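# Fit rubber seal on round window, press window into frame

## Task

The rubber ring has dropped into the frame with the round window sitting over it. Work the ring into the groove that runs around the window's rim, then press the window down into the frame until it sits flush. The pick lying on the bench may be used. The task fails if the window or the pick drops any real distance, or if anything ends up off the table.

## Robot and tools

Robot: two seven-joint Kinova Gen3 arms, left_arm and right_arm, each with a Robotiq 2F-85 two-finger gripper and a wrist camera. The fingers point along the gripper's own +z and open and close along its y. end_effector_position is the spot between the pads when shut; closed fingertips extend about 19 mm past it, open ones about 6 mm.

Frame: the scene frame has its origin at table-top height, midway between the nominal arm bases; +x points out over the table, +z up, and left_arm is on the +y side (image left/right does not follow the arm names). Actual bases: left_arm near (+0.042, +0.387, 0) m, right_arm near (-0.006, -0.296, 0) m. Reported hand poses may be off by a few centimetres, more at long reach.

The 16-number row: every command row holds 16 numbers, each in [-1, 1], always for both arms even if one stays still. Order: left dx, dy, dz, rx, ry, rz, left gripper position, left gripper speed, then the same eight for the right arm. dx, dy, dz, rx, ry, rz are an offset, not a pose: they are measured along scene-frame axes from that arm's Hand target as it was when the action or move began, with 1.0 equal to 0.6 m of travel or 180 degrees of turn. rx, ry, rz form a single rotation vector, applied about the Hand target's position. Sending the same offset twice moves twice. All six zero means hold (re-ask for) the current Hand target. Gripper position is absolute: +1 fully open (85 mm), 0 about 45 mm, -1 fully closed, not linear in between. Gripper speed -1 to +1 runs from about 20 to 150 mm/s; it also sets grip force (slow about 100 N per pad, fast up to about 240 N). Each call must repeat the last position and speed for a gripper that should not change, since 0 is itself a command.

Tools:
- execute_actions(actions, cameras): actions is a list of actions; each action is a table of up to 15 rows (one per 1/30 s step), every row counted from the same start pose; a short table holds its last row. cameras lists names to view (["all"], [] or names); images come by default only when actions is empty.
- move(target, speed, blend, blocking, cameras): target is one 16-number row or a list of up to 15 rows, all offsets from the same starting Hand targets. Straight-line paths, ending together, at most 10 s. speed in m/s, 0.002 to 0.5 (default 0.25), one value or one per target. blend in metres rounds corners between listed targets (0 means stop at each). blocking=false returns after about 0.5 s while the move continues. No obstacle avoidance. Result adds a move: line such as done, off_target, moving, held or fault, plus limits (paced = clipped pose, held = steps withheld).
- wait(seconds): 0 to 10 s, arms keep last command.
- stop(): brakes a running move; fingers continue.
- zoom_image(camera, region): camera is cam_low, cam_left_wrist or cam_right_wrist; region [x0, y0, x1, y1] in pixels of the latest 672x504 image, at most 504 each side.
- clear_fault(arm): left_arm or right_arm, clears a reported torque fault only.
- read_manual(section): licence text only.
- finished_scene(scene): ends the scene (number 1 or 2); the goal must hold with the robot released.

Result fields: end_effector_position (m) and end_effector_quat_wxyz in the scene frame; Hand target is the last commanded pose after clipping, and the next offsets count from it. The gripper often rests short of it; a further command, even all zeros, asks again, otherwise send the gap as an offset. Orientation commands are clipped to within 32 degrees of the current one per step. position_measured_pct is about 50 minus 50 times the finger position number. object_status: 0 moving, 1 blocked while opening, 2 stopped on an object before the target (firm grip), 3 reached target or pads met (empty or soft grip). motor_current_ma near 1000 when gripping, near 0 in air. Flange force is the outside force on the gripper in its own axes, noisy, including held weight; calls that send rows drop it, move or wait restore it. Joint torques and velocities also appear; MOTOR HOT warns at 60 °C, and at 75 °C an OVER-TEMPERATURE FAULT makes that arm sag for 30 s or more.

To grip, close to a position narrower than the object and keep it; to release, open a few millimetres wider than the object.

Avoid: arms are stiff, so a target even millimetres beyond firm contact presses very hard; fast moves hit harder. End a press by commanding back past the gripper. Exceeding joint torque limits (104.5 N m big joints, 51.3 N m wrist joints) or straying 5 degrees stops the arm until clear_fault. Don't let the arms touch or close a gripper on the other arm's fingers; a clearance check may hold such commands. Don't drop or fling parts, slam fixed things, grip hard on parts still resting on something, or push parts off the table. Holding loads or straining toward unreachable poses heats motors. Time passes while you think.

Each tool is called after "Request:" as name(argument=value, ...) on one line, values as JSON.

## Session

Excellent. Scene 2.

Request:
execute_actions(actions=[])

Request:
zoom_image(camera="cam_low", region=[210, 210, 410, 310])

Scene clock: 0.00 s.
left_arm: end_effector_position=(+0.6002, +0.5420, +0.2023) position_measured_pct=0.0 object_status=3 motor_current_ma=0 end_effector_quat_wxyz=(-0.234, +0.270, +0.902, +0.242) | right_arm: end_effector_position=(+0.2571, -0.3723, +0.3615) position_measured_pct=0.0 object_status=3 motor_current_ma=0 end_effector_quat_wxyz=(-0.140, +0.886, +0.141, +0.418)
Joint positions: left_arm=[-0.007 0.961 0.023 0.876 -0.619 1.649 1.051] | right_arm=[0.778 -0.24 0.343 2.263 -0.884 1.278 0.2]
Joint velocities: within noise
Joint torques (N m): no reading
Motor temperatures (°C): left_arm=[32 33 30 28 38 42 33] | right_arm=[34 28 26 29 34 36 36]
Flange force (N): no reading
Hand target: left_arm +0.6002, +0.5420, +0.2023; -0.234, +0.270, +0.902, +0.242 | right_arm +0.2571, -0.3723, +0.3615; -0.140, +0.886, +0.141, +0.418
Tool commands: left_gripper/position=+1.0 left_gripper/speed=+1.0 right_gripper/position=+1.0 right_gripper/speed=+1.0

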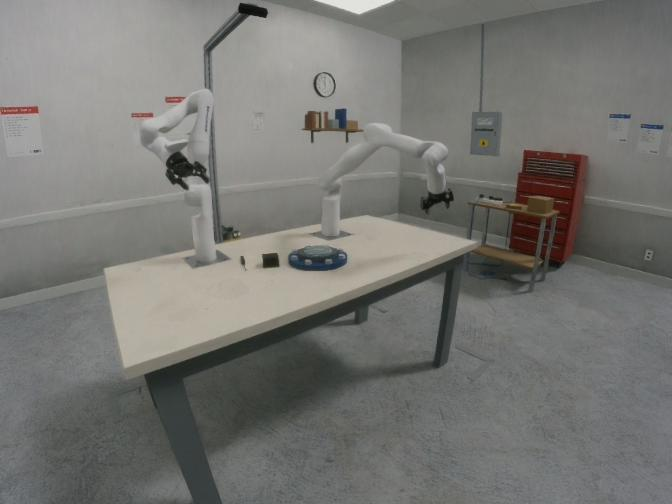

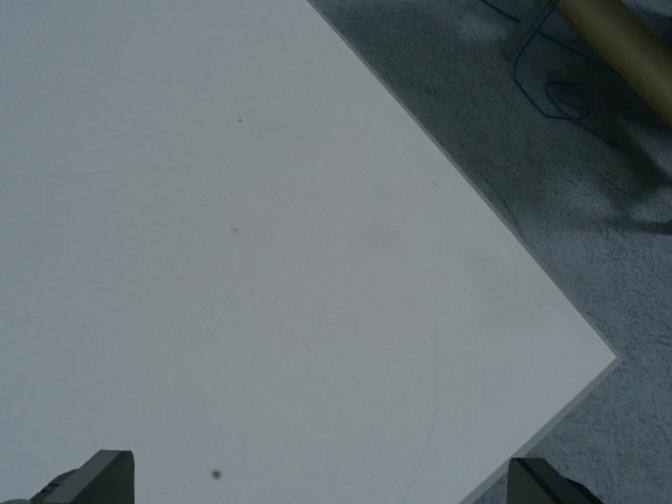

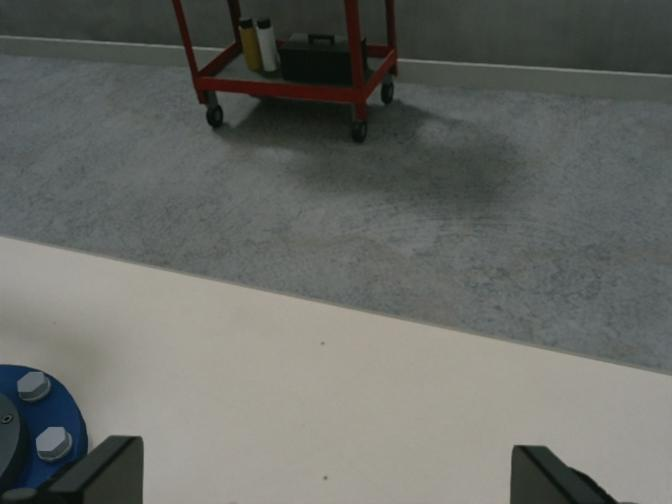

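Scaled by 2.520 from the camera's 672x504 image, which has a finer 960x720 frame.

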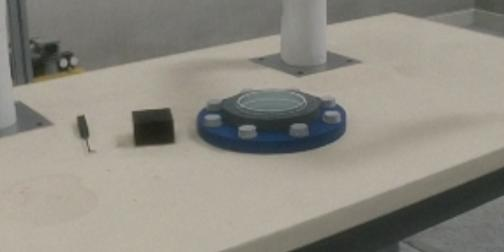

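Request:
move(target=[0,0,0,0,0,0,1,1, -0.0177,0.762,-0.15,-0.0927,0.2768,-0.0934,1,1], speed=0.2, cameras=["cam_right_wrist"])

Scene clock: 9.30 s.
left_arm: end_effector_position=(+0.6002, +0.5420, +0.2023) position_measured_pct=0.0 object_status=3 motor_current_ma=0 end_effector_quat_wxyz=(-0.234, +0.270, +0.902, +0.242) | right_arm: end_effector_position=(+0.2465, +0.0848, +0.2715) position_measured_pct=0.0 object_status=3 motor_current_ma=0 end_effector_quat_wxyz=(+0.000, +1.000, +0.000, +0.000)
Joint positions: left_arm=[-0.007 0.961 0.023 0.876 -0.619 1.649 1.051] | right_arm=[1.44 -0.884 -1.572 1.462 -0.886 1.638 -1.79]
Joint torques (N m): left_arm=[-0.07 -23.81 -1 -8.92 -1.77 0.74 -0.14] | right_arm=[0.96 17.13 7.93 -5.62 0.26 -0.56 -0.1]
Flange force (N): left_arm=[5.5 -5.6 3.1] | right_arm=[-1.0 -2.2 1.4]
Hand target: left_arm +0.6002, +0.5420, +0.2023; -0.234, +0.270, +0.902, +0.242 | right_arm +0.2465, +0.0849, +0.2715; +0.000, +1.000, +0.000, +0.000
Off the commanded pose: left_arm 0.000 m, 0 deg | right_arm 0.000 m, 0 deg.
move: done
Images, in order (width x height): cam_right_wrist 672x504.

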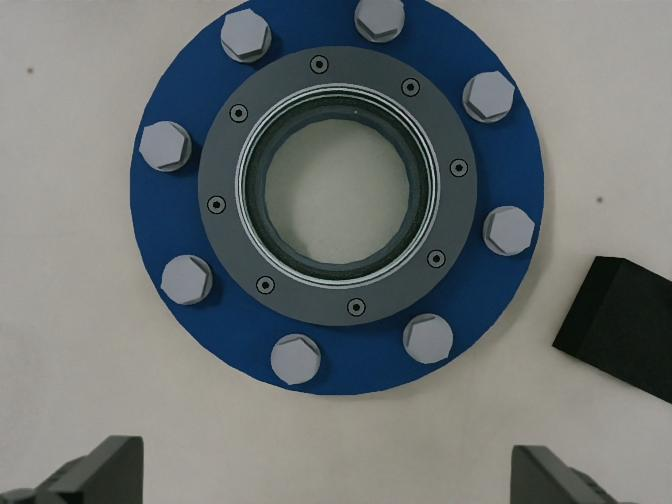

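Request:
zoom_image(camera="cam_right_wrist", region=[220, 60, 460, 300])

Request:
wait(seconds=0, cameras=["cam_low"])

Request:
zoom_image(camera="cam_low", region=[170, 90, 470, 290])

Scaled by 2.100.

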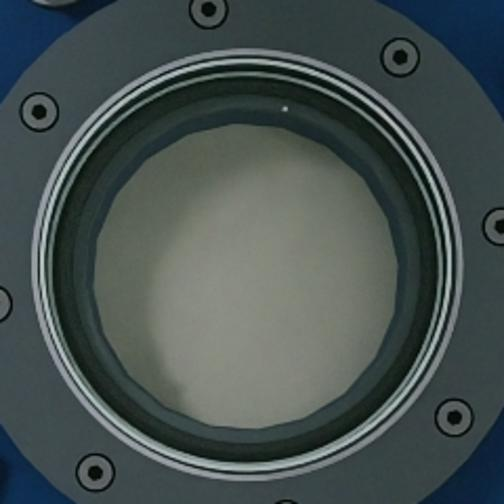

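Scene clock: 19.07 s.
left_arm: end_effector_position=(+0.6002, +0.5420, +0.2023) position_measured_pct=0.0 object_status=3 motor_current_ma=0 end_effector_quat_wxyz=(-0.234, +0.270, +0.902, +0.242) | right_arm: end_effector_position=(+0.2465, +0.0849, +0.2715) position_measured_pct=0.0 object_status=3 motor_current_ma=0 end_effector_quat_wxyz=(+0.000, +1.000, +0.000, +0.000)
Joint positions: left_arm=[-0.007 0.961 0.023 0.876 -0.619 1.649 1.051] | right_arm=[1.44 -0.884 -1.572 1.462 -0.886 1.639 -1.79]
Joint torques (N m): left_arm=[-0.05 -23.77 -0.93 -8.9 -1.73 0.71 -0.11] | right_arm=[0.99 17.17 7.84 -5.56 0.28 -0.62 -0.12]
Flange force (N): left_arm=[5.5 -5.4 3.0] | right_arm=[-1.1 -2.3 1.1]
Hand target: left_arm +0.6002, +0.5420, +0.2023; -0.234, +0.270, +0.902, +0.242 | right_arm +0.2465, +0.0849, +0.2715; +0.000, +1.000, +0.000, +0.000
Tool commands: left_gripper/position=+1.0 left_gripper/speed=+1.0 right_gripper/position=+1.0 right_gripper/speed=+1.0
Off the commanded pose: left_arm 0.000 m, 0 deg | right_arm 0.000 m, 0 deg.
Images, in order (width x height): cam_low 672x504.

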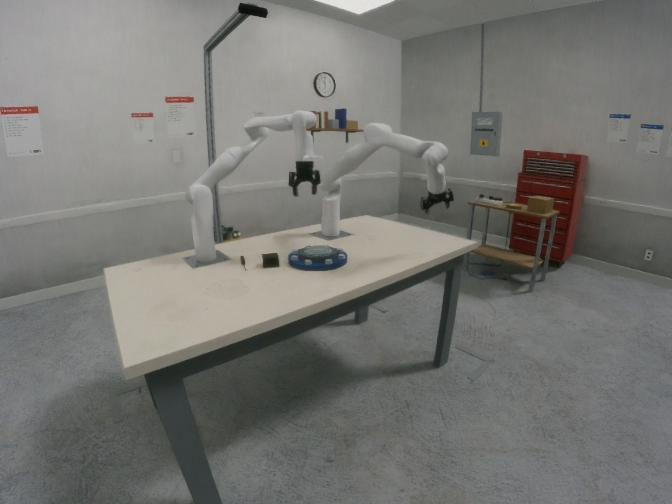

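Scaled by 1.680 from the camera's 672x504 image, which has a finer 960x720 frame.

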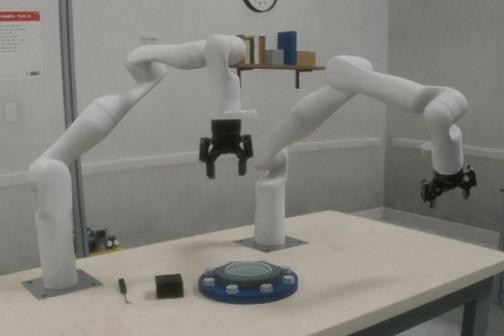

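Request:
move(target=[0,0,0,0,0,0,1,1, 0.58,-0.1,0.05,0,0,0,0,0], speed=0.2, cameras=["cam_low"])

Scene clock: 28.50 s.
left_arm: end_effector_position=(+0.6002, +0.5420, +0.2023) position_measured_pct=0.0 object_status=3 motor_current_ma=0 end_effector_quat_wxyz=(-0.234, +0.270, +0.902, +0.242) | right_arm: end_effector_position=(+0.5937, +0.0245, +0.3010) position_measured_pct=49.8 object_status=3 motor_current_ma=0 end_effector_quat_wxyz=(-0.016, +0.999, +0.000, +0.030)
Joint positions: left_arm=[-0.007 0.961 0.023 0.876 -0.619 1.649 1.051] | right_arm=[2.649 -1.12 -1.961 0.035 -1.167 1.94 -2.032]
Joint torques (N m): left_arm=[-0.12 -23.79 -0.98 -8.89 -1.77 0.71 -0.14] | right_arm=[1.16 27.83 1.51 -3.15 0.23 -0.8 -0.2]
Flange force (N): left_arm=[5.4 -5.6 2.9] | right_arm=no reading
Hand target: left_arm +0.6002, +0.5420, +0.2023; -0.234, +0.270, +0.902, +0.242 | right_arm +0.5945, +0.0249, +0.3015; +0.000, +1.000, +0.000, +0.000
Off the commanded pose: left_arm 0.000 m, 0 deg | right_arm 0.001 m, 4 deg.
elbow stopped short (right arm): the move would have taken joint 4 (elbow) straighter than the controller allows.
move: off_target (right_arm)
Images, in order (width x height): cam_low 672x504.

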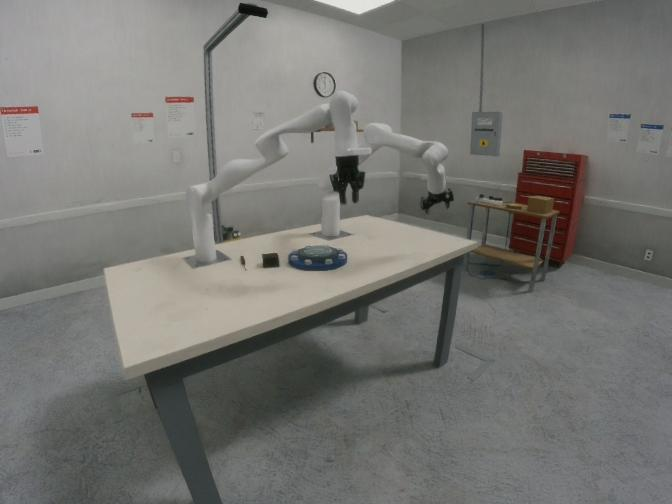

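Request:
move(target=[0,0,0,0,0,0,1,1, -0.1,-0.3,0,0,0,0,0,0], speed=0.2)

Request:
move(target=[0,0,0,0,0,0,1,1, -0.2,0,-0.1,0,0,0,0,0], speed=0.2, cameras=["cam_low"])

Scene clock: 34.40 s.
left_arm: end_effector_position=(+0.6002, +0.5420, +0.2023) position_measured_pct=0.0 object_status=3 motor_current_ma=0 end_effector_quat_wxyz=(-0.234, +0.270, +0.902, +0.242) | right_arm: end_effector_position=(+0.5345, -0.1551, +0.3015) position_measured_pct=49.8 object_status=3 motor_current_ma=0 end_effector_quat_wxyz=(+0.000, +1.000, +0.000, +0.000)
Joint positions: left_arm=[-0.007 0.961 0.023 0.876 -0.619 1.649 1.051] | right_arm=[2.434 -0.934 -1.752 0.972 -0.944 1.788 -1.3]
Joint torques (N m): left_arm=[-0.06 -23.77 -1 -8.9 -1.74 0.74 -0.16] | right_arm=[0.95 22.09 6.82 -5.05 0.27 -0.6 -0.12]
Flange force (N): left_arm=[5.6 -5.6 3.1] | right_arm=[1.2 -1.9 0.9]
Hand target: left_arm +0.6002, +0.5420, +0.2023; -0.234, +0.270, +0.902, +0.242 | right_arm +0.5345, -0.1551, +0.3015; +0.000, +1.000, +0.000, +0.000
Off the commanded pose: left_arm 0.000 m, 0 deg | right_arm 0.000 m, 0 deg.
move: done

Scene clock: 35.67 s.
left_arm: end_effector_position=(+0.6002, +0.5420, +0.2023) position_measured_pct=0.0 object_status=3 motor_current_ma=0 end_effector_quat_wxyz=(-0.234, +0.270, +0.902, +0.242) | right_arm: end_effector_position=(+0.4145, -0.1551, +0.2415) position_measured_pct=49.8 object_status=3 motor_current_ma=0 end_effector_quat_wxyz=(+0.000, +1.000, +0.000, +0.000)
Joint positions: left_arm=[-0.007 0.961 0.023 0.876 -0.619 1.649 1.051] | right_arm=[2.069 -0.874 -1.618 1.573 -0.873 1.533 -1.105]
Joint torques (N m): left_arm=[-0.04 -23.81 -0.98 -8.9 -1.77 0.71 -0.15] | right_arm=[0.92 16.49 7.87 -5.5 0.23 -0.53 -0.08]
Flange force (N): left_arm=[5.4 -5.5 3.0] | right_arm=[1.3 -2.7 0.9]
Hand target: left_arm +0.6002, +0.5420, +0.2023; -0.234, +0.270, +0.902, +0.242 | right_arm +0.4145, -0.1551, +0.2415; +0.000, +1.000, +0.000, +0.000
Off the commanded pose: left_arm 0.000 m, 0 deg | right_arm 0.000 m, 0 deg.
move: done
Images, in order (width x height): cam_low 672x504.

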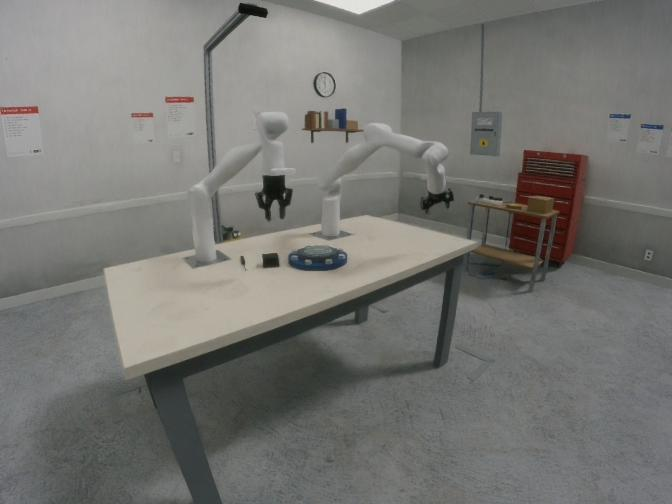

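Request:
move(target=[0,0,0,0,0,0,1,1, 0.2,0,0.1,0,0,0,1,1], speed=0.25)

Request:
move(target=[0,0,0,0,0,0,1,1, 0.1,0.3,0,0,0,0,1,1], speed=0.25)

Request:
move(target=[0,0,0,0,0,0,1,1, -0.58,0.1,-0.05,0,0,0,1,1], speed=0.25)

Request:
move(target=[0,0,0,0,0,0,1,1, 0.0177,-0.762,0.15,0.0927,-0.2768,0.0934,1,1], speed=0.2, cameras=["cam_low"])

Scene clock: 54.60 s.
left_arm: end_effector_position=(+0.6002, +0.5420, +0.2023) position_measured_pct=0.0 object_status=3 motor_current_ma=0 end_effector_quat_wxyz=(-0.234, +0.270, +0.902, +0.242) | right_arm: end_effector_position=(+0.5345, -0.1552, +0.3015) position_measured_pct=0.0 object_status=3 motor_current_ma=0 end_effector_quat_wxyz=(+0.000, +1.000, +0.000, +0.000)
Joint positions: left_arm=[-0.007 0.961 0.023 0.876 -0.619 1.649 1.051] | right_arm=[2.434 -0.933 -1.753 0.972 -0.942 1.787 -1.3]
Joint torques (N m): left_arm=[-0.07 -23.84 -0.96 -8.88 -1.77 0.73 -0.16] | right_arm=[0.81 22.14 6.88 -5.06 0.24 -0.75 -0.1]
Flange force (N): left_arm=[5.3 -5.5 3.0] | right_arm=[1.9 -1.9 0.4]
Hand target: left_arm +0.6002, +0.5420, +0.2023; -0.234, +0.270, +0.902, +0.242 | right_arm +0.5345, -0.1552, +0.3015; +0.000, +1.000, +0.000, +0.000
Off the commanded pose: left_arm 0.000 m, 0 deg | right_arm 0.000 m, 0 deg.
move: done

Scene clock: 56.27 s.
left_arm: end_effector_position=(+0.6002, +0.5420, +0.2023) position_measured_pct=0.0 object_status=3 motor_current_ma=0 end_effector_quat_wxyz=(-0.234, +0.270, +0.902, +0.242) | right_arm: end_effector_position=(+0.5937, +0.0245, +0.3010) position_measured_pct=0.0 object_status=3 motor_current_ma=0 end_effector_quat_wxyz=(-0.016, +0.999, +0.000, +0.030)
Joint positions: left_arm=[-0.007 0.961 0.023 0.876 -0.619 1.649 1.051] | right_arm=[2.649 -1.121 -1.937 0.035 -1.19 1.94 -2.031]
Joint torques (N m): left_arm=[-0.1 -23.81 -0.99 -8.88 -1.76 0.74 -0.15] | right_arm=[1.04 27.9 1.55 -3.27 0.2 -0.89 -0.13]
Flange force (N): left_arm=[5.4 -5.5 3.0] | right_arm=no reading
Hand target: left_arm +0.6002, +0.5420, +0.2023; -0.234, +0.270, +0.902, +0.242 | right_arm +0.5945, +0.0249, +0.3015; +0.000, +1.000, +0.000, +0.000
Off the commanded pose: left_arm 0.000 m, 0 deg | right_arm 0.001 m, 4 deg.
elbow stopped short (right arm): the move would have taken joint 4 (elbow) straighter than the controller allows.
move: off_target (right_arm)

Scene clock: 58.33 s.
left_arm: end_effector_position=(+0.6002, +0.5420, +0.2023) position_measured_pct=0.0 object_status=3 motor_current_ma=0 end_effector_quat_wxyz=(-0.234, +0.270, +0.902, +0.242) | right_arm: end_effector_position=(+0.2466, +0.0848, +0.2715) position_measured_pct=0.0 object_status=3 motor_current_ma=0 end_effector_quat_wxyz=(+0.000, +1.000, +0.000, +0.000)
Joint positions: left_arm=[-0.007 0.961 0.023 0.876 -0.619 1.649 1.051] | right_arm=[1.442 -0.908 -1.538 1.462 -0.912 1.664 -1.769]
Joint torques (N m): left_arm=[-0.1 -23.82 -0.98 -8.85 -1.76 0.73 -0.16] | right_arm=[0.93 17.31 7.82 -5.49 0.33 -0.63 -0.17]
Flange force (N): left_arm=[5.2 -5.4 2.9] | right_arm=[-1.3 -1.7 1.5]
Hand target: left_arm +0.6002, +0.5420, +0.2023; -0.234, +0.270, +0.902, +0.242 | right_arm +0.2465, +0.0849, +0.2715; +0.000, +1.000, +0.000, +0.000
Off the commanded pose: left_arm 0.000 m, 0 deg | right_arm 0.000 m, 0 deg.
move: done

Scene clock: 61.50 s.
left_arm: end_effector_position=(+0.6002, +0.5420, +0.2023) position_measured_pct=0.0 object_status=3 motor_current_ma=0 end_effector_quat_wxyz=(-0.234, +0.270, +0.902, +0.242) | right_arm: end_effector_position=(+0.2572, -0.3724, +0.3615) position_measured_pct=0.0 object_status=3 motor_current_ma=0 end_effector_quat_wxyz=(-0.140, +0.886, +0.141, +0.418)
Joint positions: left_arm=[-0.007 0.961 0.023 0.876 -0.619 1.649 1.051] | right_arm=[0.729 -0.247 0.38 2.264 -0.877 1.264 0.187]
Joint torques (N m): left_arm=[-0.08 -23.81 -1.04 -8.86 -1.77 0.74 -0.13] | right_arm=[0.97 -2.99 0.94 -7.78 -1.76 0.25 -0.12]
Flange force (N): left_arm=[5.3 -5.4 2.9] | right_arm=[3.7 -1.7 1.4]
Hand target: left_arm +0.6002, +0.5420, +0.2023; -0.234, +0.270, +0.902, +0.242 | right_arm +0.2572, -0.3724, +0.3615; -0.140, +0.886, +0.141, +0.418
Off the commanded pose: left_arm 0.000 m, 0 deg | right_arm 0.000 m, 0 deg.
move: done
Images, in order (width x height): cam_low 672x504.

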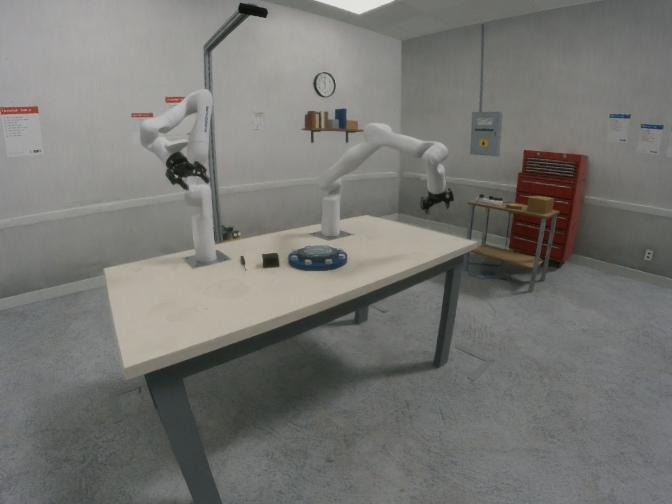

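Request:
move(target=[[0,0,0,0,0,0,1,1, 0.45,0,-0.05,-0.0927,0.2768,-0.0934,1,1],[0,0,0,0,0,0,1,1, 0.4,0.55,-0.1,-0.0927,0.2768,-0.0934,1,1]], speed=0.2)

Request:
move(target=[0,0,0,0,0,0,1,1, -0.37,0.208,-0.05,0,0,0,1,1], speed=0.2, cameras=["cam_low","cam_right_wrist"])

Scene clock: 70.40 s.
left_arm: end_effector_position=(+0.6002, +0.5420, +0.2023) position_measured_pct=0.0 object_status=3 motor_current_ma=0 end_effector_quat_wxyz=(-0.234, +0.270, +0.902, +0.242) | right_arm: end_effector_position=(+0.4972, -0.0424, +0.3015) position_measured_pct=0.0 object_status=3 motor_current_ma=0 end_effector_quat_wxyz=(+0.000, +1.000, +0.000, +0.000)
Joint positions: left_arm=[-0.007 0.961 0.023 0.876 -0.619 1.649 1.051] | right_arm=[-0.383 0.642 -0.271 0.97 0.161 1.549 -2.18]
Joint torques (N m): left_arm=[-0.09 -23.82 -0.97 -8.9 -1.75 0.73 -0.14] | right_arm=[1.04 -21.58 0.19 -8.8 0.22 -0.62 -0.24]
Flange force (N): left_arm=[5.4 -5.5 3.0] | right_arm=[2.9 -3.1 -2.2]
Hand target: left_arm +0.6002, +0.5420, +0.2023; -0.234, +0.270, +0.902, +0.242 | right_arm +0.4972, -0.0424, +0.3015; +0.000, +1.000, +0.000, +0.000
Off the commanded pose: left_arm 0.000 m, 0 deg | right_arm 0.000 m, 0 deg.
move: done

Scene clock: 72.20 s.
left_arm: end_effector_position=(+0.6002, +0.5420, +0.2023) position_measured_pct=0.0 object_status=3 motor_current_ma=0 end_effector_quat_wxyz=(-0.234, +0.270, +0.902, +0.242) | right_arm: end_effector_position=(+0.2752, +0.0825, +0.2715) position_measured_pct=0.0 object_status=3 motor_current_ma=0 end_effector_quat_wxyz=(+0.000, +1.000, +0.000, +0.000)
Joint positions: left_arm=[-0.007 0.961 0.023 0.876 -0.619 1.649 1.051] | right_arm=[-0.747 0.432 -0.358 1.431 0.153 1.307 -2.69]
Joint torques (N m): left_arm=[-0.04 -23.8 -0.94 -8.92 -1.76 0.74 -0.15] | right_arm=[1.02 -16.99 0.03 -8.34 0.27 -0.65 -0.15]
Flange force (N): left_arm=[5.6 -5.6 3.2] | right_arm=[0.0 -3.3 -2.3]
Hand target: left_arm +0.6002, +0.5420, +0.2023; -0.234, +0.270, +0.902, +0.242 | right_arm +0.2752, +0.0825, +0.2715; +0.000, +1.000, +0.000, +0.000
Off the commanded pose: left_arm 0.000 m, 0 deg | right_arm 0.000 m, 0 deg.
move: done
Images, in order (width x height): cam_low 672x504, cam_right_wrist 672x504.

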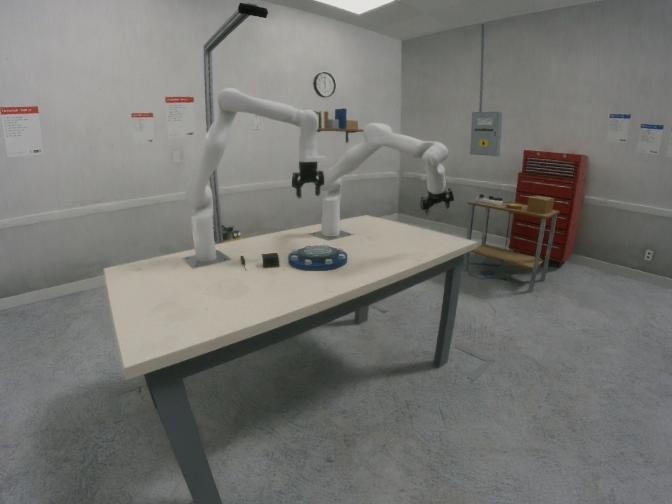

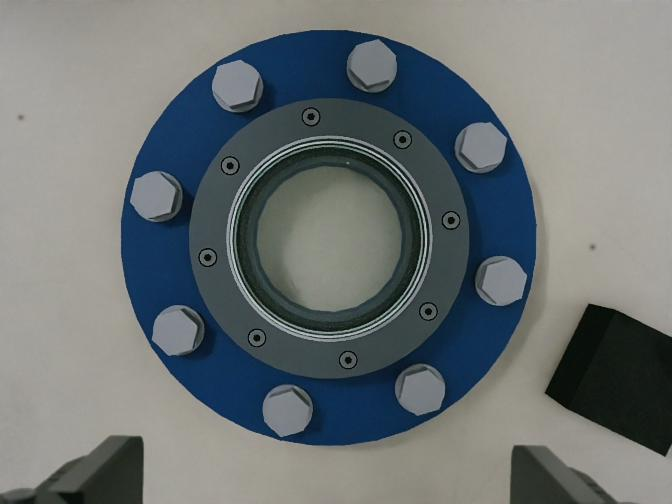

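Request:
move(target=[[-0.2,-0.3,0.1,-0.1,0,-0.15,0,0, 0.098,-0.139,-0.12,0,0,-0.5,0,0],[-0.446,-0.535,0.0,-0.2275,0.0038,-0.3021,0,0, 0.098,-0.139,-0.12,0,0,-0.5,0,0]], speed=0.15, cameras=["all"])

Scene clock: 96.47 s.
left_arm: end_effector_position=(+0.3326, +0.2210, +0.2023) position_measured_pct=49.8 object_status=3 motor_current_ma=0 end_effector_quat_wxyz=(+0.000, +0.707, +0.707, +0.000) | right_arm: end_effector_position=(+0.3340, -0.0009, +0.1995) position_measured_pct=49.8 object_status=3 motor_current_ma=0 end_effector_quat_wxyz=(+0.000, +0.707, -0.707, +0.000)
Joint positions: left_arm=[0.044 0.201 0.485 2.024 -0.115 0.942 0.58] | right_arm=[-0.777 0.432 0.016 1.659 -0.008 1.051 -3.904]
Joint torques (N m): left_arm=[-0.1 -9.43 0.72 -8.52 -0.18 -0.28 0.09] | right_arm=[1.01 -16.42 1.3 -7.55 0.28 -0.54 -0.12]
Motor temperatures (°C): left_arm=[32 38 30 29 38 42 33] | right_arm=[34 30 27 30 34 36 37]
Flange force (N): left_arm=[2.5 -4.4 0.3] | right_arm=[-2.7 0.0 -1.7]
Hand target: left_arm +0.3325, +0.2210, +0.2023; +0.001, +0.707, +0.707, +0.000 | right_arm +0.3340, -0.0009, +0.1995; +0.000, +0.707, -0.707, +0.000
Off the commanded pose: left_arm 0.000 m, 0 deg | right_arm 0.000 m, 0 deg.
move: done

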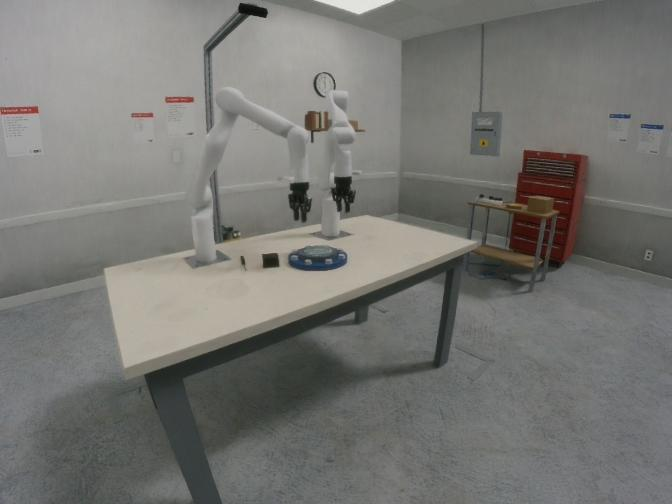

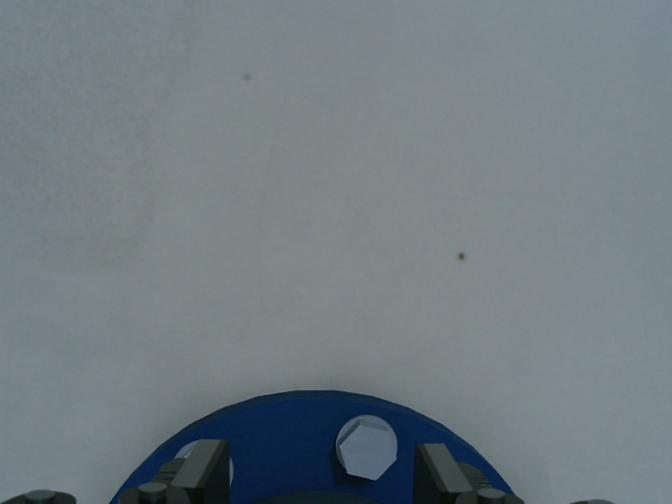

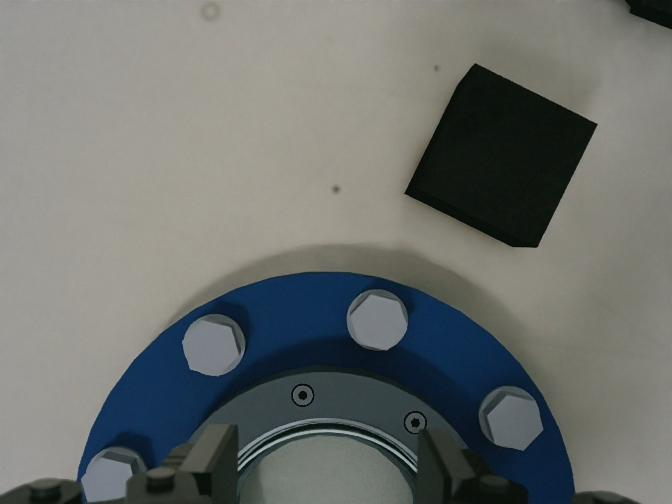

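Request:
move(target=[[0.0008,-0.1075,-0.1333,0,0,0,0,0, 0.0017,0.0165,-0.1333,0,0,0,0,0],[0.0008,-0.1075,-0.237,0,0,0,0,0, 0.0017,0.0165,-0.2290,0,0,0,0,0]], speed=[0.12,0.05], cameras=["cam_left_wrist","cam_right_wrist"])

Scene clock: 109.57 s.
left_arm: end_effector_position=(+0.3330, +0.1565, +0.0601) position_measured_pct=49.8 object_status=3 motor_current_ma=0 end_effector_quat_wxyz=(+0.000, +0.707, +0.707, +0.000) | right_arm: end_effector_position=(+0.3350, +0.0090, +0.0621) position_measured_pct=49.8 object_status=3 motor_current_ma=0 end_effector_quat_wxyz=(+0.000, +0.707, -0.707, +0.000)
Joint positions: left_arm=[0.351 0.567 0.359 2.102 -0.38 0.533 0.98] | right_arm=[-0.784 0.66 0.006 1.799 -0.007 0.684 -3.92]
Joint torques (N m): left_arm=[-0.12 -13.7 1.69 -5.27 0.02 -0.25 -0.09] | right_arm=[0.91 -18.21 1.38 -5.43 0.29 -0.5 -0.12]
Flange force (N): left_arm=[1.9 -3.3 -1.2] | right_arm=[-2.6 -0.4 -1.0]
Hand target: left_arm +0.3330, +0.1565, +0.0601; +0.000, +0.707, +0.707, +0.000 | right_arm +0.3350, +0.0090, +0.0621; +0.000, +0.707, -0.707, +0.000
Off the commanded pose: left_arm 0.000 m, 0 deg | right_arm 0.000 m, 0 deg.
move: done
Images, in order (width x height): cam_left_wrist 672x504, cam_right_wrist 672x504.

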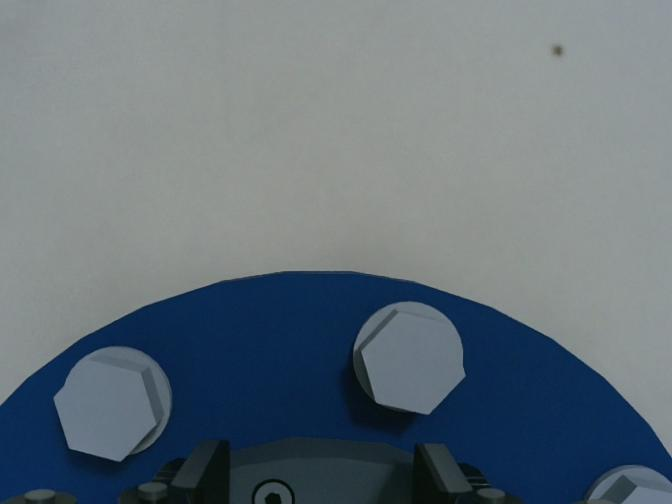

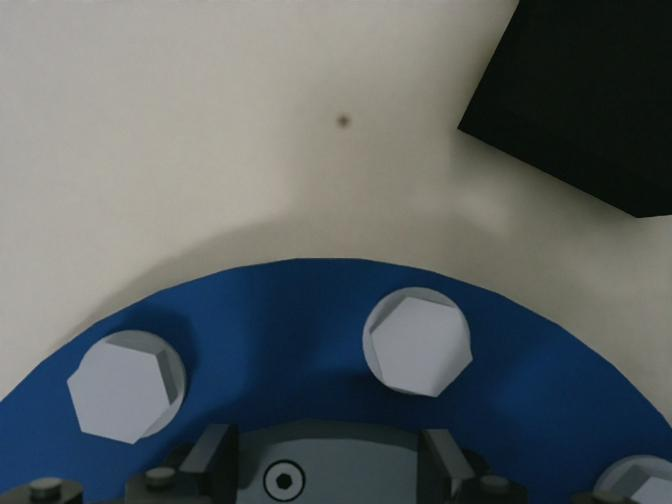

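Request:
move(target=[[0,-0.0183,-0.0015,0,0,0,0,0, 0,0.0183,-0.0015,0,0,0,0,0],[0,-0.0267,-0.0015,0,0,0,0,0, 0,0.0267,-0.0015,0,0,0,0,0]], speed=[0.03,0.01], cameras=["cam_left_wrist","cam_right_wrist"])

Scene clock: 114.87 s.
left_arm: end_effector_position=(+0.3331, +0.1406, +0.0592) position_measured_pct=49.8 object_status=3 motor_current_ma=0 end_effector_quat_wxyz=(+0.000, +0.707, +0.707, +0.000) | right_arm: end_effector_position=(+0.3350, +0.0248, +0.0612) position_measured_pct=49.8 object_status=3 motor_current_ma=0 end_effector_quat_wxyz=(+0.000, +0.707, -0.707, +0.000)
Joint positions: left_arm=[0.39 0.583 0.357 2.069 -0.377 0.549 1.008] | right_arm=[-0.81 0.679 0.008 1.761 -0.008 0.703 -3.942]
Joint torques (N m): left_arm=[4.54 -13.58 6.94 -9.05 1.5 -3.73 -0.21] | right_arm=[-3.8 -21.22 -3.37 -13.54 -2.09 -5.57 -0.37]
Flange force (N): left_arm=[16.7 -1.9 -5.1] | right_arm=[14.6 2.4 -3.7]
Hand target: left_arm +0.3330, +0.1405, +0.0592; +0.001, +0.707, +0.707, +0.000 | right_arm +0.3350, +0.0250, +0.0612; +0.000, +0.707, -0.707, +0.000
Off the commanded pose: left_arm 0.000 m, 0 deg | right_arm 0.000 m, 0 deg.
move: done
Images, in order (width x height): cam_left_wrist 672x504, cam_right_wrist 672x504.

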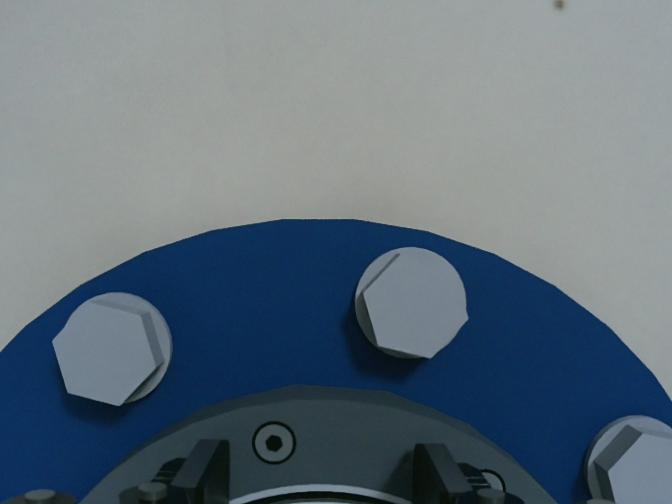

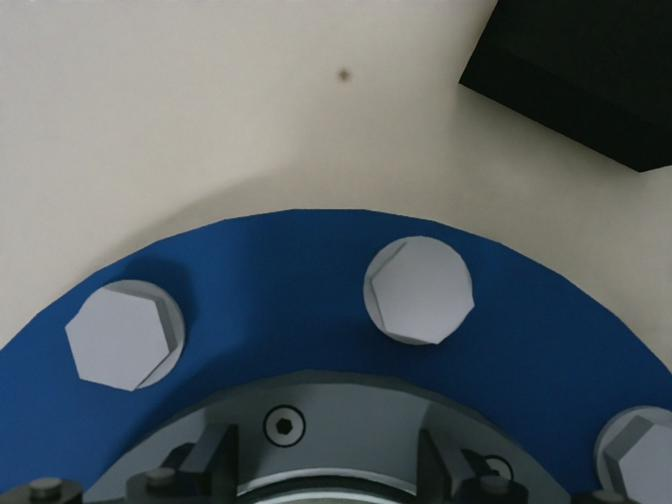

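Request:
move(target=[0,-0.0092,0,0,0,0,0,0, 0,0.0092,0,0,0,0,0,0], speed=0.01)

Request:
move(target=[0,0,0.02,0,0,0,0,0, 0,0,0.02,0,0,0,0,0], speed=0.01, cameras=["cam_low","cam_left_wrist","cam_right_wrist"])

Request:
zoom_image(camera="cam_low", region=[270, 220, 370, 280])

Scene clock: 120.43 s.
left_arm: end_effector_position=(+0.3331, +0.1352, +0.0592) position_measured_pct=49.8 object_status=3 motor_current_ma=0 end_effector_quat_wxyz=(+0.000, +0.707, +0.707, +0.000) | right_arm: end_effector_position=(+0.3350, +0.0303, +0.0612) position_measured_pct=49.8 object_status=3 motor_current_ma=0 end_effector_quat_wxyz=(+0.000, +0.707, -0.707, +0.000)
Joint positions: left_arm=[0.402 0.588 0.356 2.058 -0.376 0.556 1.017] | right_arm=[-0.818 0.685 0.009 1.747 -0.009 0.711 -3.95]
Joint torques (N m): left_arm=[20.85 -4.62 25.66 -22.77 6.95 -19.02 -0.1] | right_arm=[-22.69 -14.62 -22.85 -34.87 -10.4 -23.13 -0.86]
Flange force (N): left_arm=[72.9 -1.6 -42.6] | right_arm=[78.5 9.6 -45.9]
Hand target: left_arm +0.3330, +0.1350, +0.0592; +0.000, +0.707, +0.707, +0.000 | right_arm +0.3350, +0.0305, +0.0612; +0.000, +0.707, -0.707, +0.000
Off the commanded pose: left_arm 0.000 m, 0 deg | right_arm 0.000 m, 0 deg.
move: done

Scene clock: 120.93 s.
left_arm: end_effector_position=(+0.3334, +0.1320, +0.0611) position_measured_pct=49.8 object_status=3 motor_current_ma=0 end_effector_quat_wxyz=(+0.003, +0.708, +0.706, -0.001) | right_arm: end_effector_position=(+0.3348, +0.0307, +0.0632) position_measured_pct=49.8 object_status=3 motor_current_ma=0 end_effector_quat_wxyz=(+0.000, +0.707, -0.707, +0.000)
Joint positions: left_arm=[0.403 0.585 0.361 2.054 -0.373 0.557 1.016] | right_arm=[-0.818 0.681 0.009 1.745 -0.009 0.716 -3.95]
Joint torques (N m): left_arm=[2.2 7.75 0.15 3.68 0.32 -1.17 -0.15] | right_arm=[-17.73 -28.42 -17.23 -32.2 -8.15 -17.37 -0.83]
Flange force (N): left_arm=[6.2 0.7 -63.0] | right_arm=[57.6 3.1 -7.7]
Hand target: left_arm +0.3334, +0.1319, +0.0611; +0.003, +0.708, +0.706, -0.001 (not the last commanded pose) | right_arm +0.3350, +0.0305, +0.0633; +0.000, +0.707, -0.707, +0.000 (not the last commanded pose)
Off the commanded pose: left_arm 0.011 m, 0 deg | right_arm 0.010 m, 0 deg.
move: held (left_arm; a check stopped the path), off_target (right_arm; braked when a check withheld steps of left_arm); limits=held
pose unreachable (left arm): on one or more control steps of this call, first in action 0 (counted from 0), this arm could not follow its commanded pose, so it was not sent that pose on those steps. It may still have moved: this result reports where it is.
cause: moving toward the commanded pose would bring a part of the arm too close to another arm (a part of this arm just beyond joint 6 (wrist pitch) and a part of the right arm just beyond its joint 5 (forearm roll), 6 mm apart when this arm was first held).

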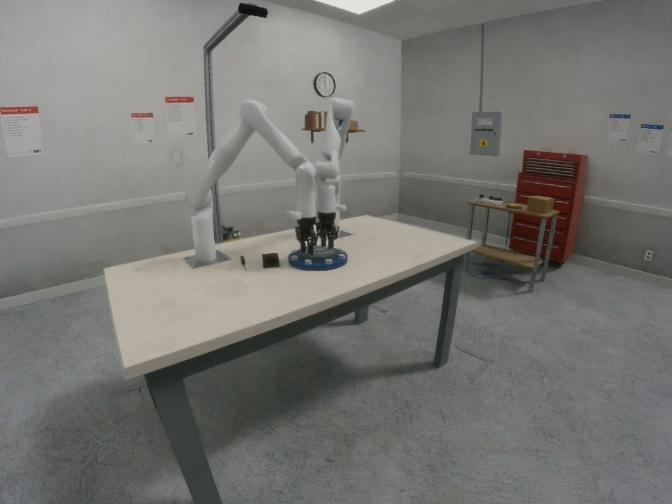

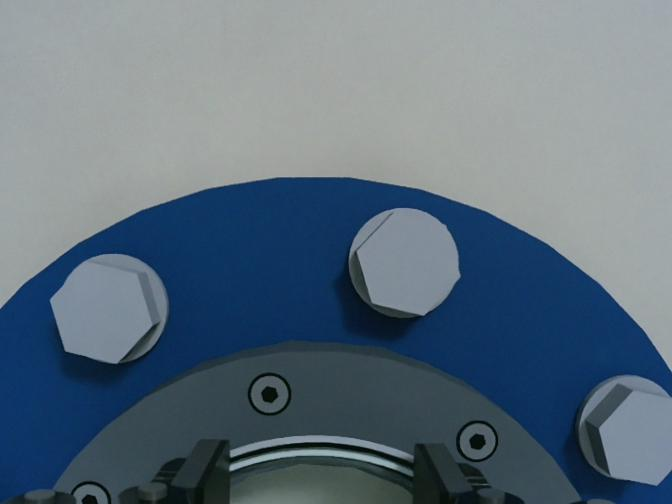

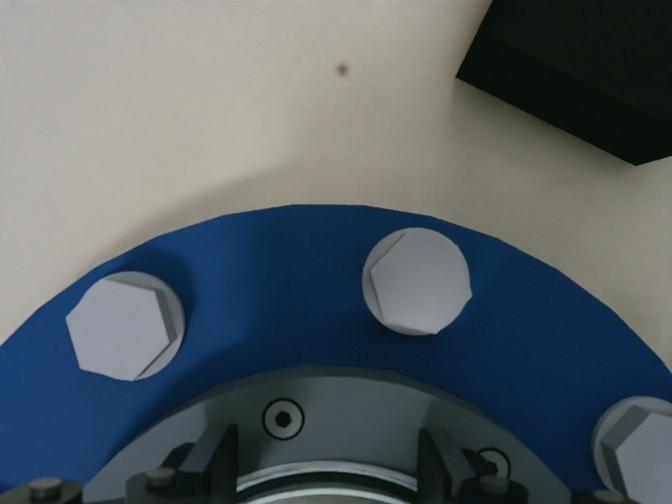

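Scaled by 5.040 from the camera's 672x504 image, which has a finer 960x720 frame.

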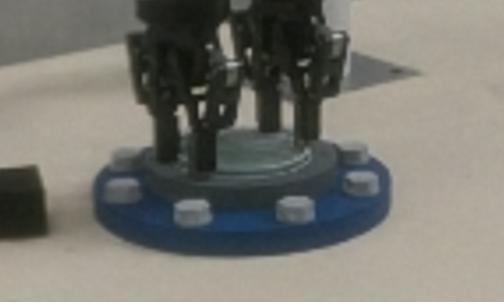

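Request:
move(target=[[0,0.005,0.02,0,0,0,0,0, 0,-0.02,0,0,0,0,0,0],[0,0.1,0.15,0,0,0,0,0, 0,-0.08,0.08,0,0,0,0,0],[0.3,0.3,0.2,0,0,0,0,0, 0,-0.08,0.2,0,0,0,0,0]], speed=[0.03,0.06,0.15], cameras=["cam_low"])

Request:
zoom_image(camera="cam_low", region=[270, 220, 370, 280])

Scene clock: 129.60 s.
left_arm: end_effector_position=(+0.5133, +0.3119, +0.1811) position_measured_pct=49.8 object_status=3 motor_current_ma=0 end_effector_quat_wxyz=(+0.003, +0.708, +0.706, -0.001) | right_arm: end_effector_position=(+0.3350, -0.0175, +0.1833) position_measured_pct=49.8 object_status=3 motor_current_ma=0 end_effector_quat_wxyz=(+0.000, +0.707, -0.707, +0.000)
Joint positions: left_arm=[-0.166 0.537 0.428 1.61 -0.242 1.044 0.317] | right_arm=[-0.746 0.432 0.012 1.719 -0.007 0.991 -3.877]
Joint torques (N m): left_arm=[0.03 -16.3 1.91 -9.02 -0.1 -0.2 -0.1] | right_arm=[0.98 -16.1 1.27 -7.24 0.27 -0.49 -0.15]
Flange force (N): left_arm=[0.8 -6.5 0.8] | right_arm=[-2.6 -0.1 -1.5]
Hand target: left_arm +0.5133, +0.3119, +0.1811; +0.003, +0.708, +0.706, -0.001 | right_arm +0.3350, -0.0175, +0.1833; +0.000, +0.707, -0.707, +0.000
Off the commanded pose: left_arm 0.000 m, 0 deg | right_arm 0.000 m, 0 deg.
move: done
Images, in order (width x height): cam_low 672x504.

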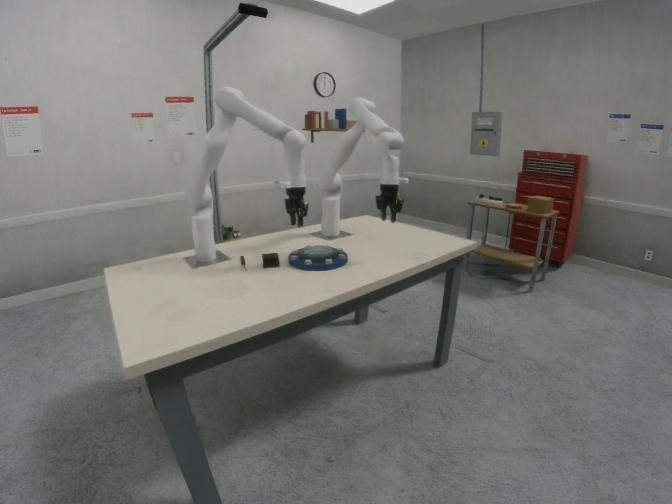

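Scaled by 5.040 from the camera's 672x504 image, which has a finer 960x720 frame.

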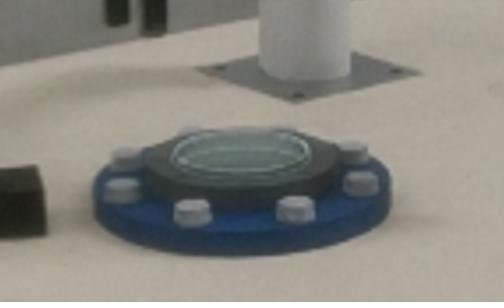

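Request:
move(target=[[-0.3005,-0.1077,-0.1,-0.0187,0,0,0,0, 0,0.0428,-0.1,0.0167,0,0,0,0],[-0.3005,-0.2577,-0.1,-0.0187,0,0,0,0, 0,0.0428,-0.1,0.0167,0,0,0,0],[-0.3005,-0.2577,-0.203,-0.0187,0,0,0,0, 0,0.0428,-0.203,0.0167,0,0,0,0]], speed=[0.15,0.1,0.05], cameras=["cam_low"])

Request:
move(target=[[0,-0.022,0,0,0,0,0,0, 0,0.022,0,0,0,0,0,0],[0,-0.032,0,0,0,0,0,0, 0,0.032,0,0,0,0,0,0]], speed=[0.03,0.01], cameras=["cam_left_wrist","cam_right_wrist"])

Scene clock: 155.87 s.
left_arm: end_effector_position=(+0.3331, +0.1573, +0.0593) position_measured_pct=49.8 object_status=3 motor_current_ma=0 end_effector_quat_wxyz=(+0.024, +0.708, +0.706, -0.022) | right_arm: end_effector_position=(+0.3350, +0.0082, +0.0615) position_measured_pct=49.8 object_status=3 motor_current_ma=0 end_effector_quat_wxyz=(-0.018, +0.707, -0.707, -0.019)
Joint positions: left_arm=[0.302 0.554 0.359 2.145 -0.311 0.451 0.875] | right_arm=[-0.739 0.645 -0.02 1.838 -0.045 0.624 -3.864]
Joint torques (N m): left_arm=[-0.14 -13.17 1.66 -5.22 -0.01 -0.4 -0.23] | right_arm=[0.91 -17.88 1.17 -5.47 0.19 -0.63 -0.06]
Flange force (N): left_arm=[1.5 -3.9 -1.7] | right_arm=[-2.4 -0.1 -0.9]
Hand target: left_arm +0.3331, +0.1573, +0.0593; +0.024, +0.708, +0.706, -0.022 | right_arm +0.3350, +0.0082, +0.0615; -0.018, +0.707, -0.707, -0.019
Off the commanded pose: left_arm 0.000 m, 0 deg | right_arm 0.000 m, 0 deg.
move: done
Images, in order (width x height): cam_low 672x504.

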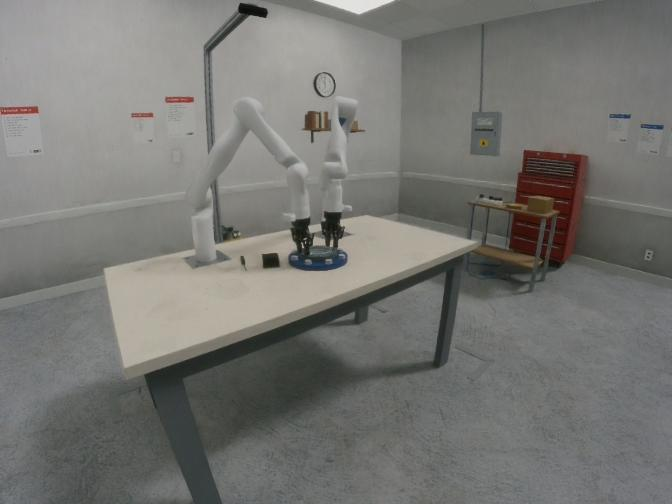

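Scene clock: 157.37 s.
left_arm: end_effector_position=(+0.3331, +0.1383, +0.0592) position_measured_pct=49.8 object_status=3 motor_current_ma=0 end_effector_quat_wxyz=(+0.024, +0.707, +0.706, -0.022) | right_arm: end_effector_position=(+0.3350, +0.0272, +0.0615) position_measured_pct=49.8 object_status=3 motor_current_ma=0 end_effector_quat_wxyz=(-0.018, +0.707, -0.707, -0.019)
Joint positions: left_arm=[0.353 0.568 0.353 2.108 -0.307 0.471 0.911] | right_arm=[-0.773 0.664 -0.015 1.794 -0.046 0.648 -3.894]
Joint torques (N m): left_arm=[13.4 -8.37 16.77 -14.76 4.03 -10.65 -0.32] | right_arm=[-12.9 -19.16 -12.86 -22.47 -5.74 -12.33 -0.51]
Flange force (N): left_arm=[43.5 -0.3 -27.9] | right_arm=[41.9 3.3 -20.9]
Hand target: left_arm +0.3331, +0.1381, +0.0592; +0.024, +0.708, +0.706, -0.022 | right_arm +0.3350, +0.0274, +0.0615; -0.018, +0.707, -0.707, -0.019
Off the commanded pose: left_arm 0.000 m, 0 deg | right_arm 0.000 m, 0 deg.
move: done
Images, in order (width x height): cam_left_wrist 672x504, cam_right_wrist 672x504.

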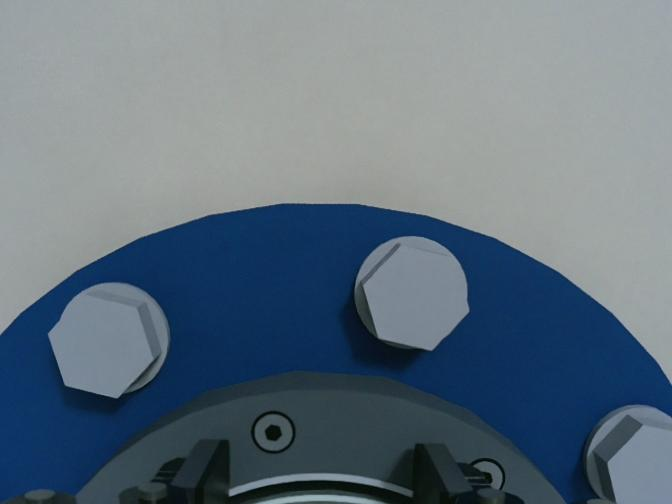

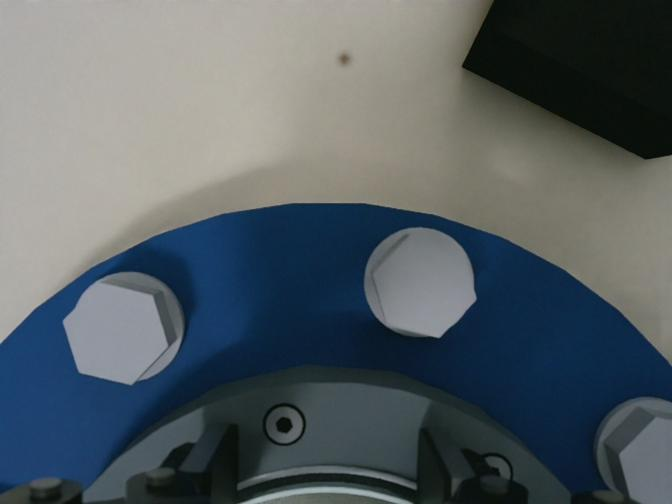

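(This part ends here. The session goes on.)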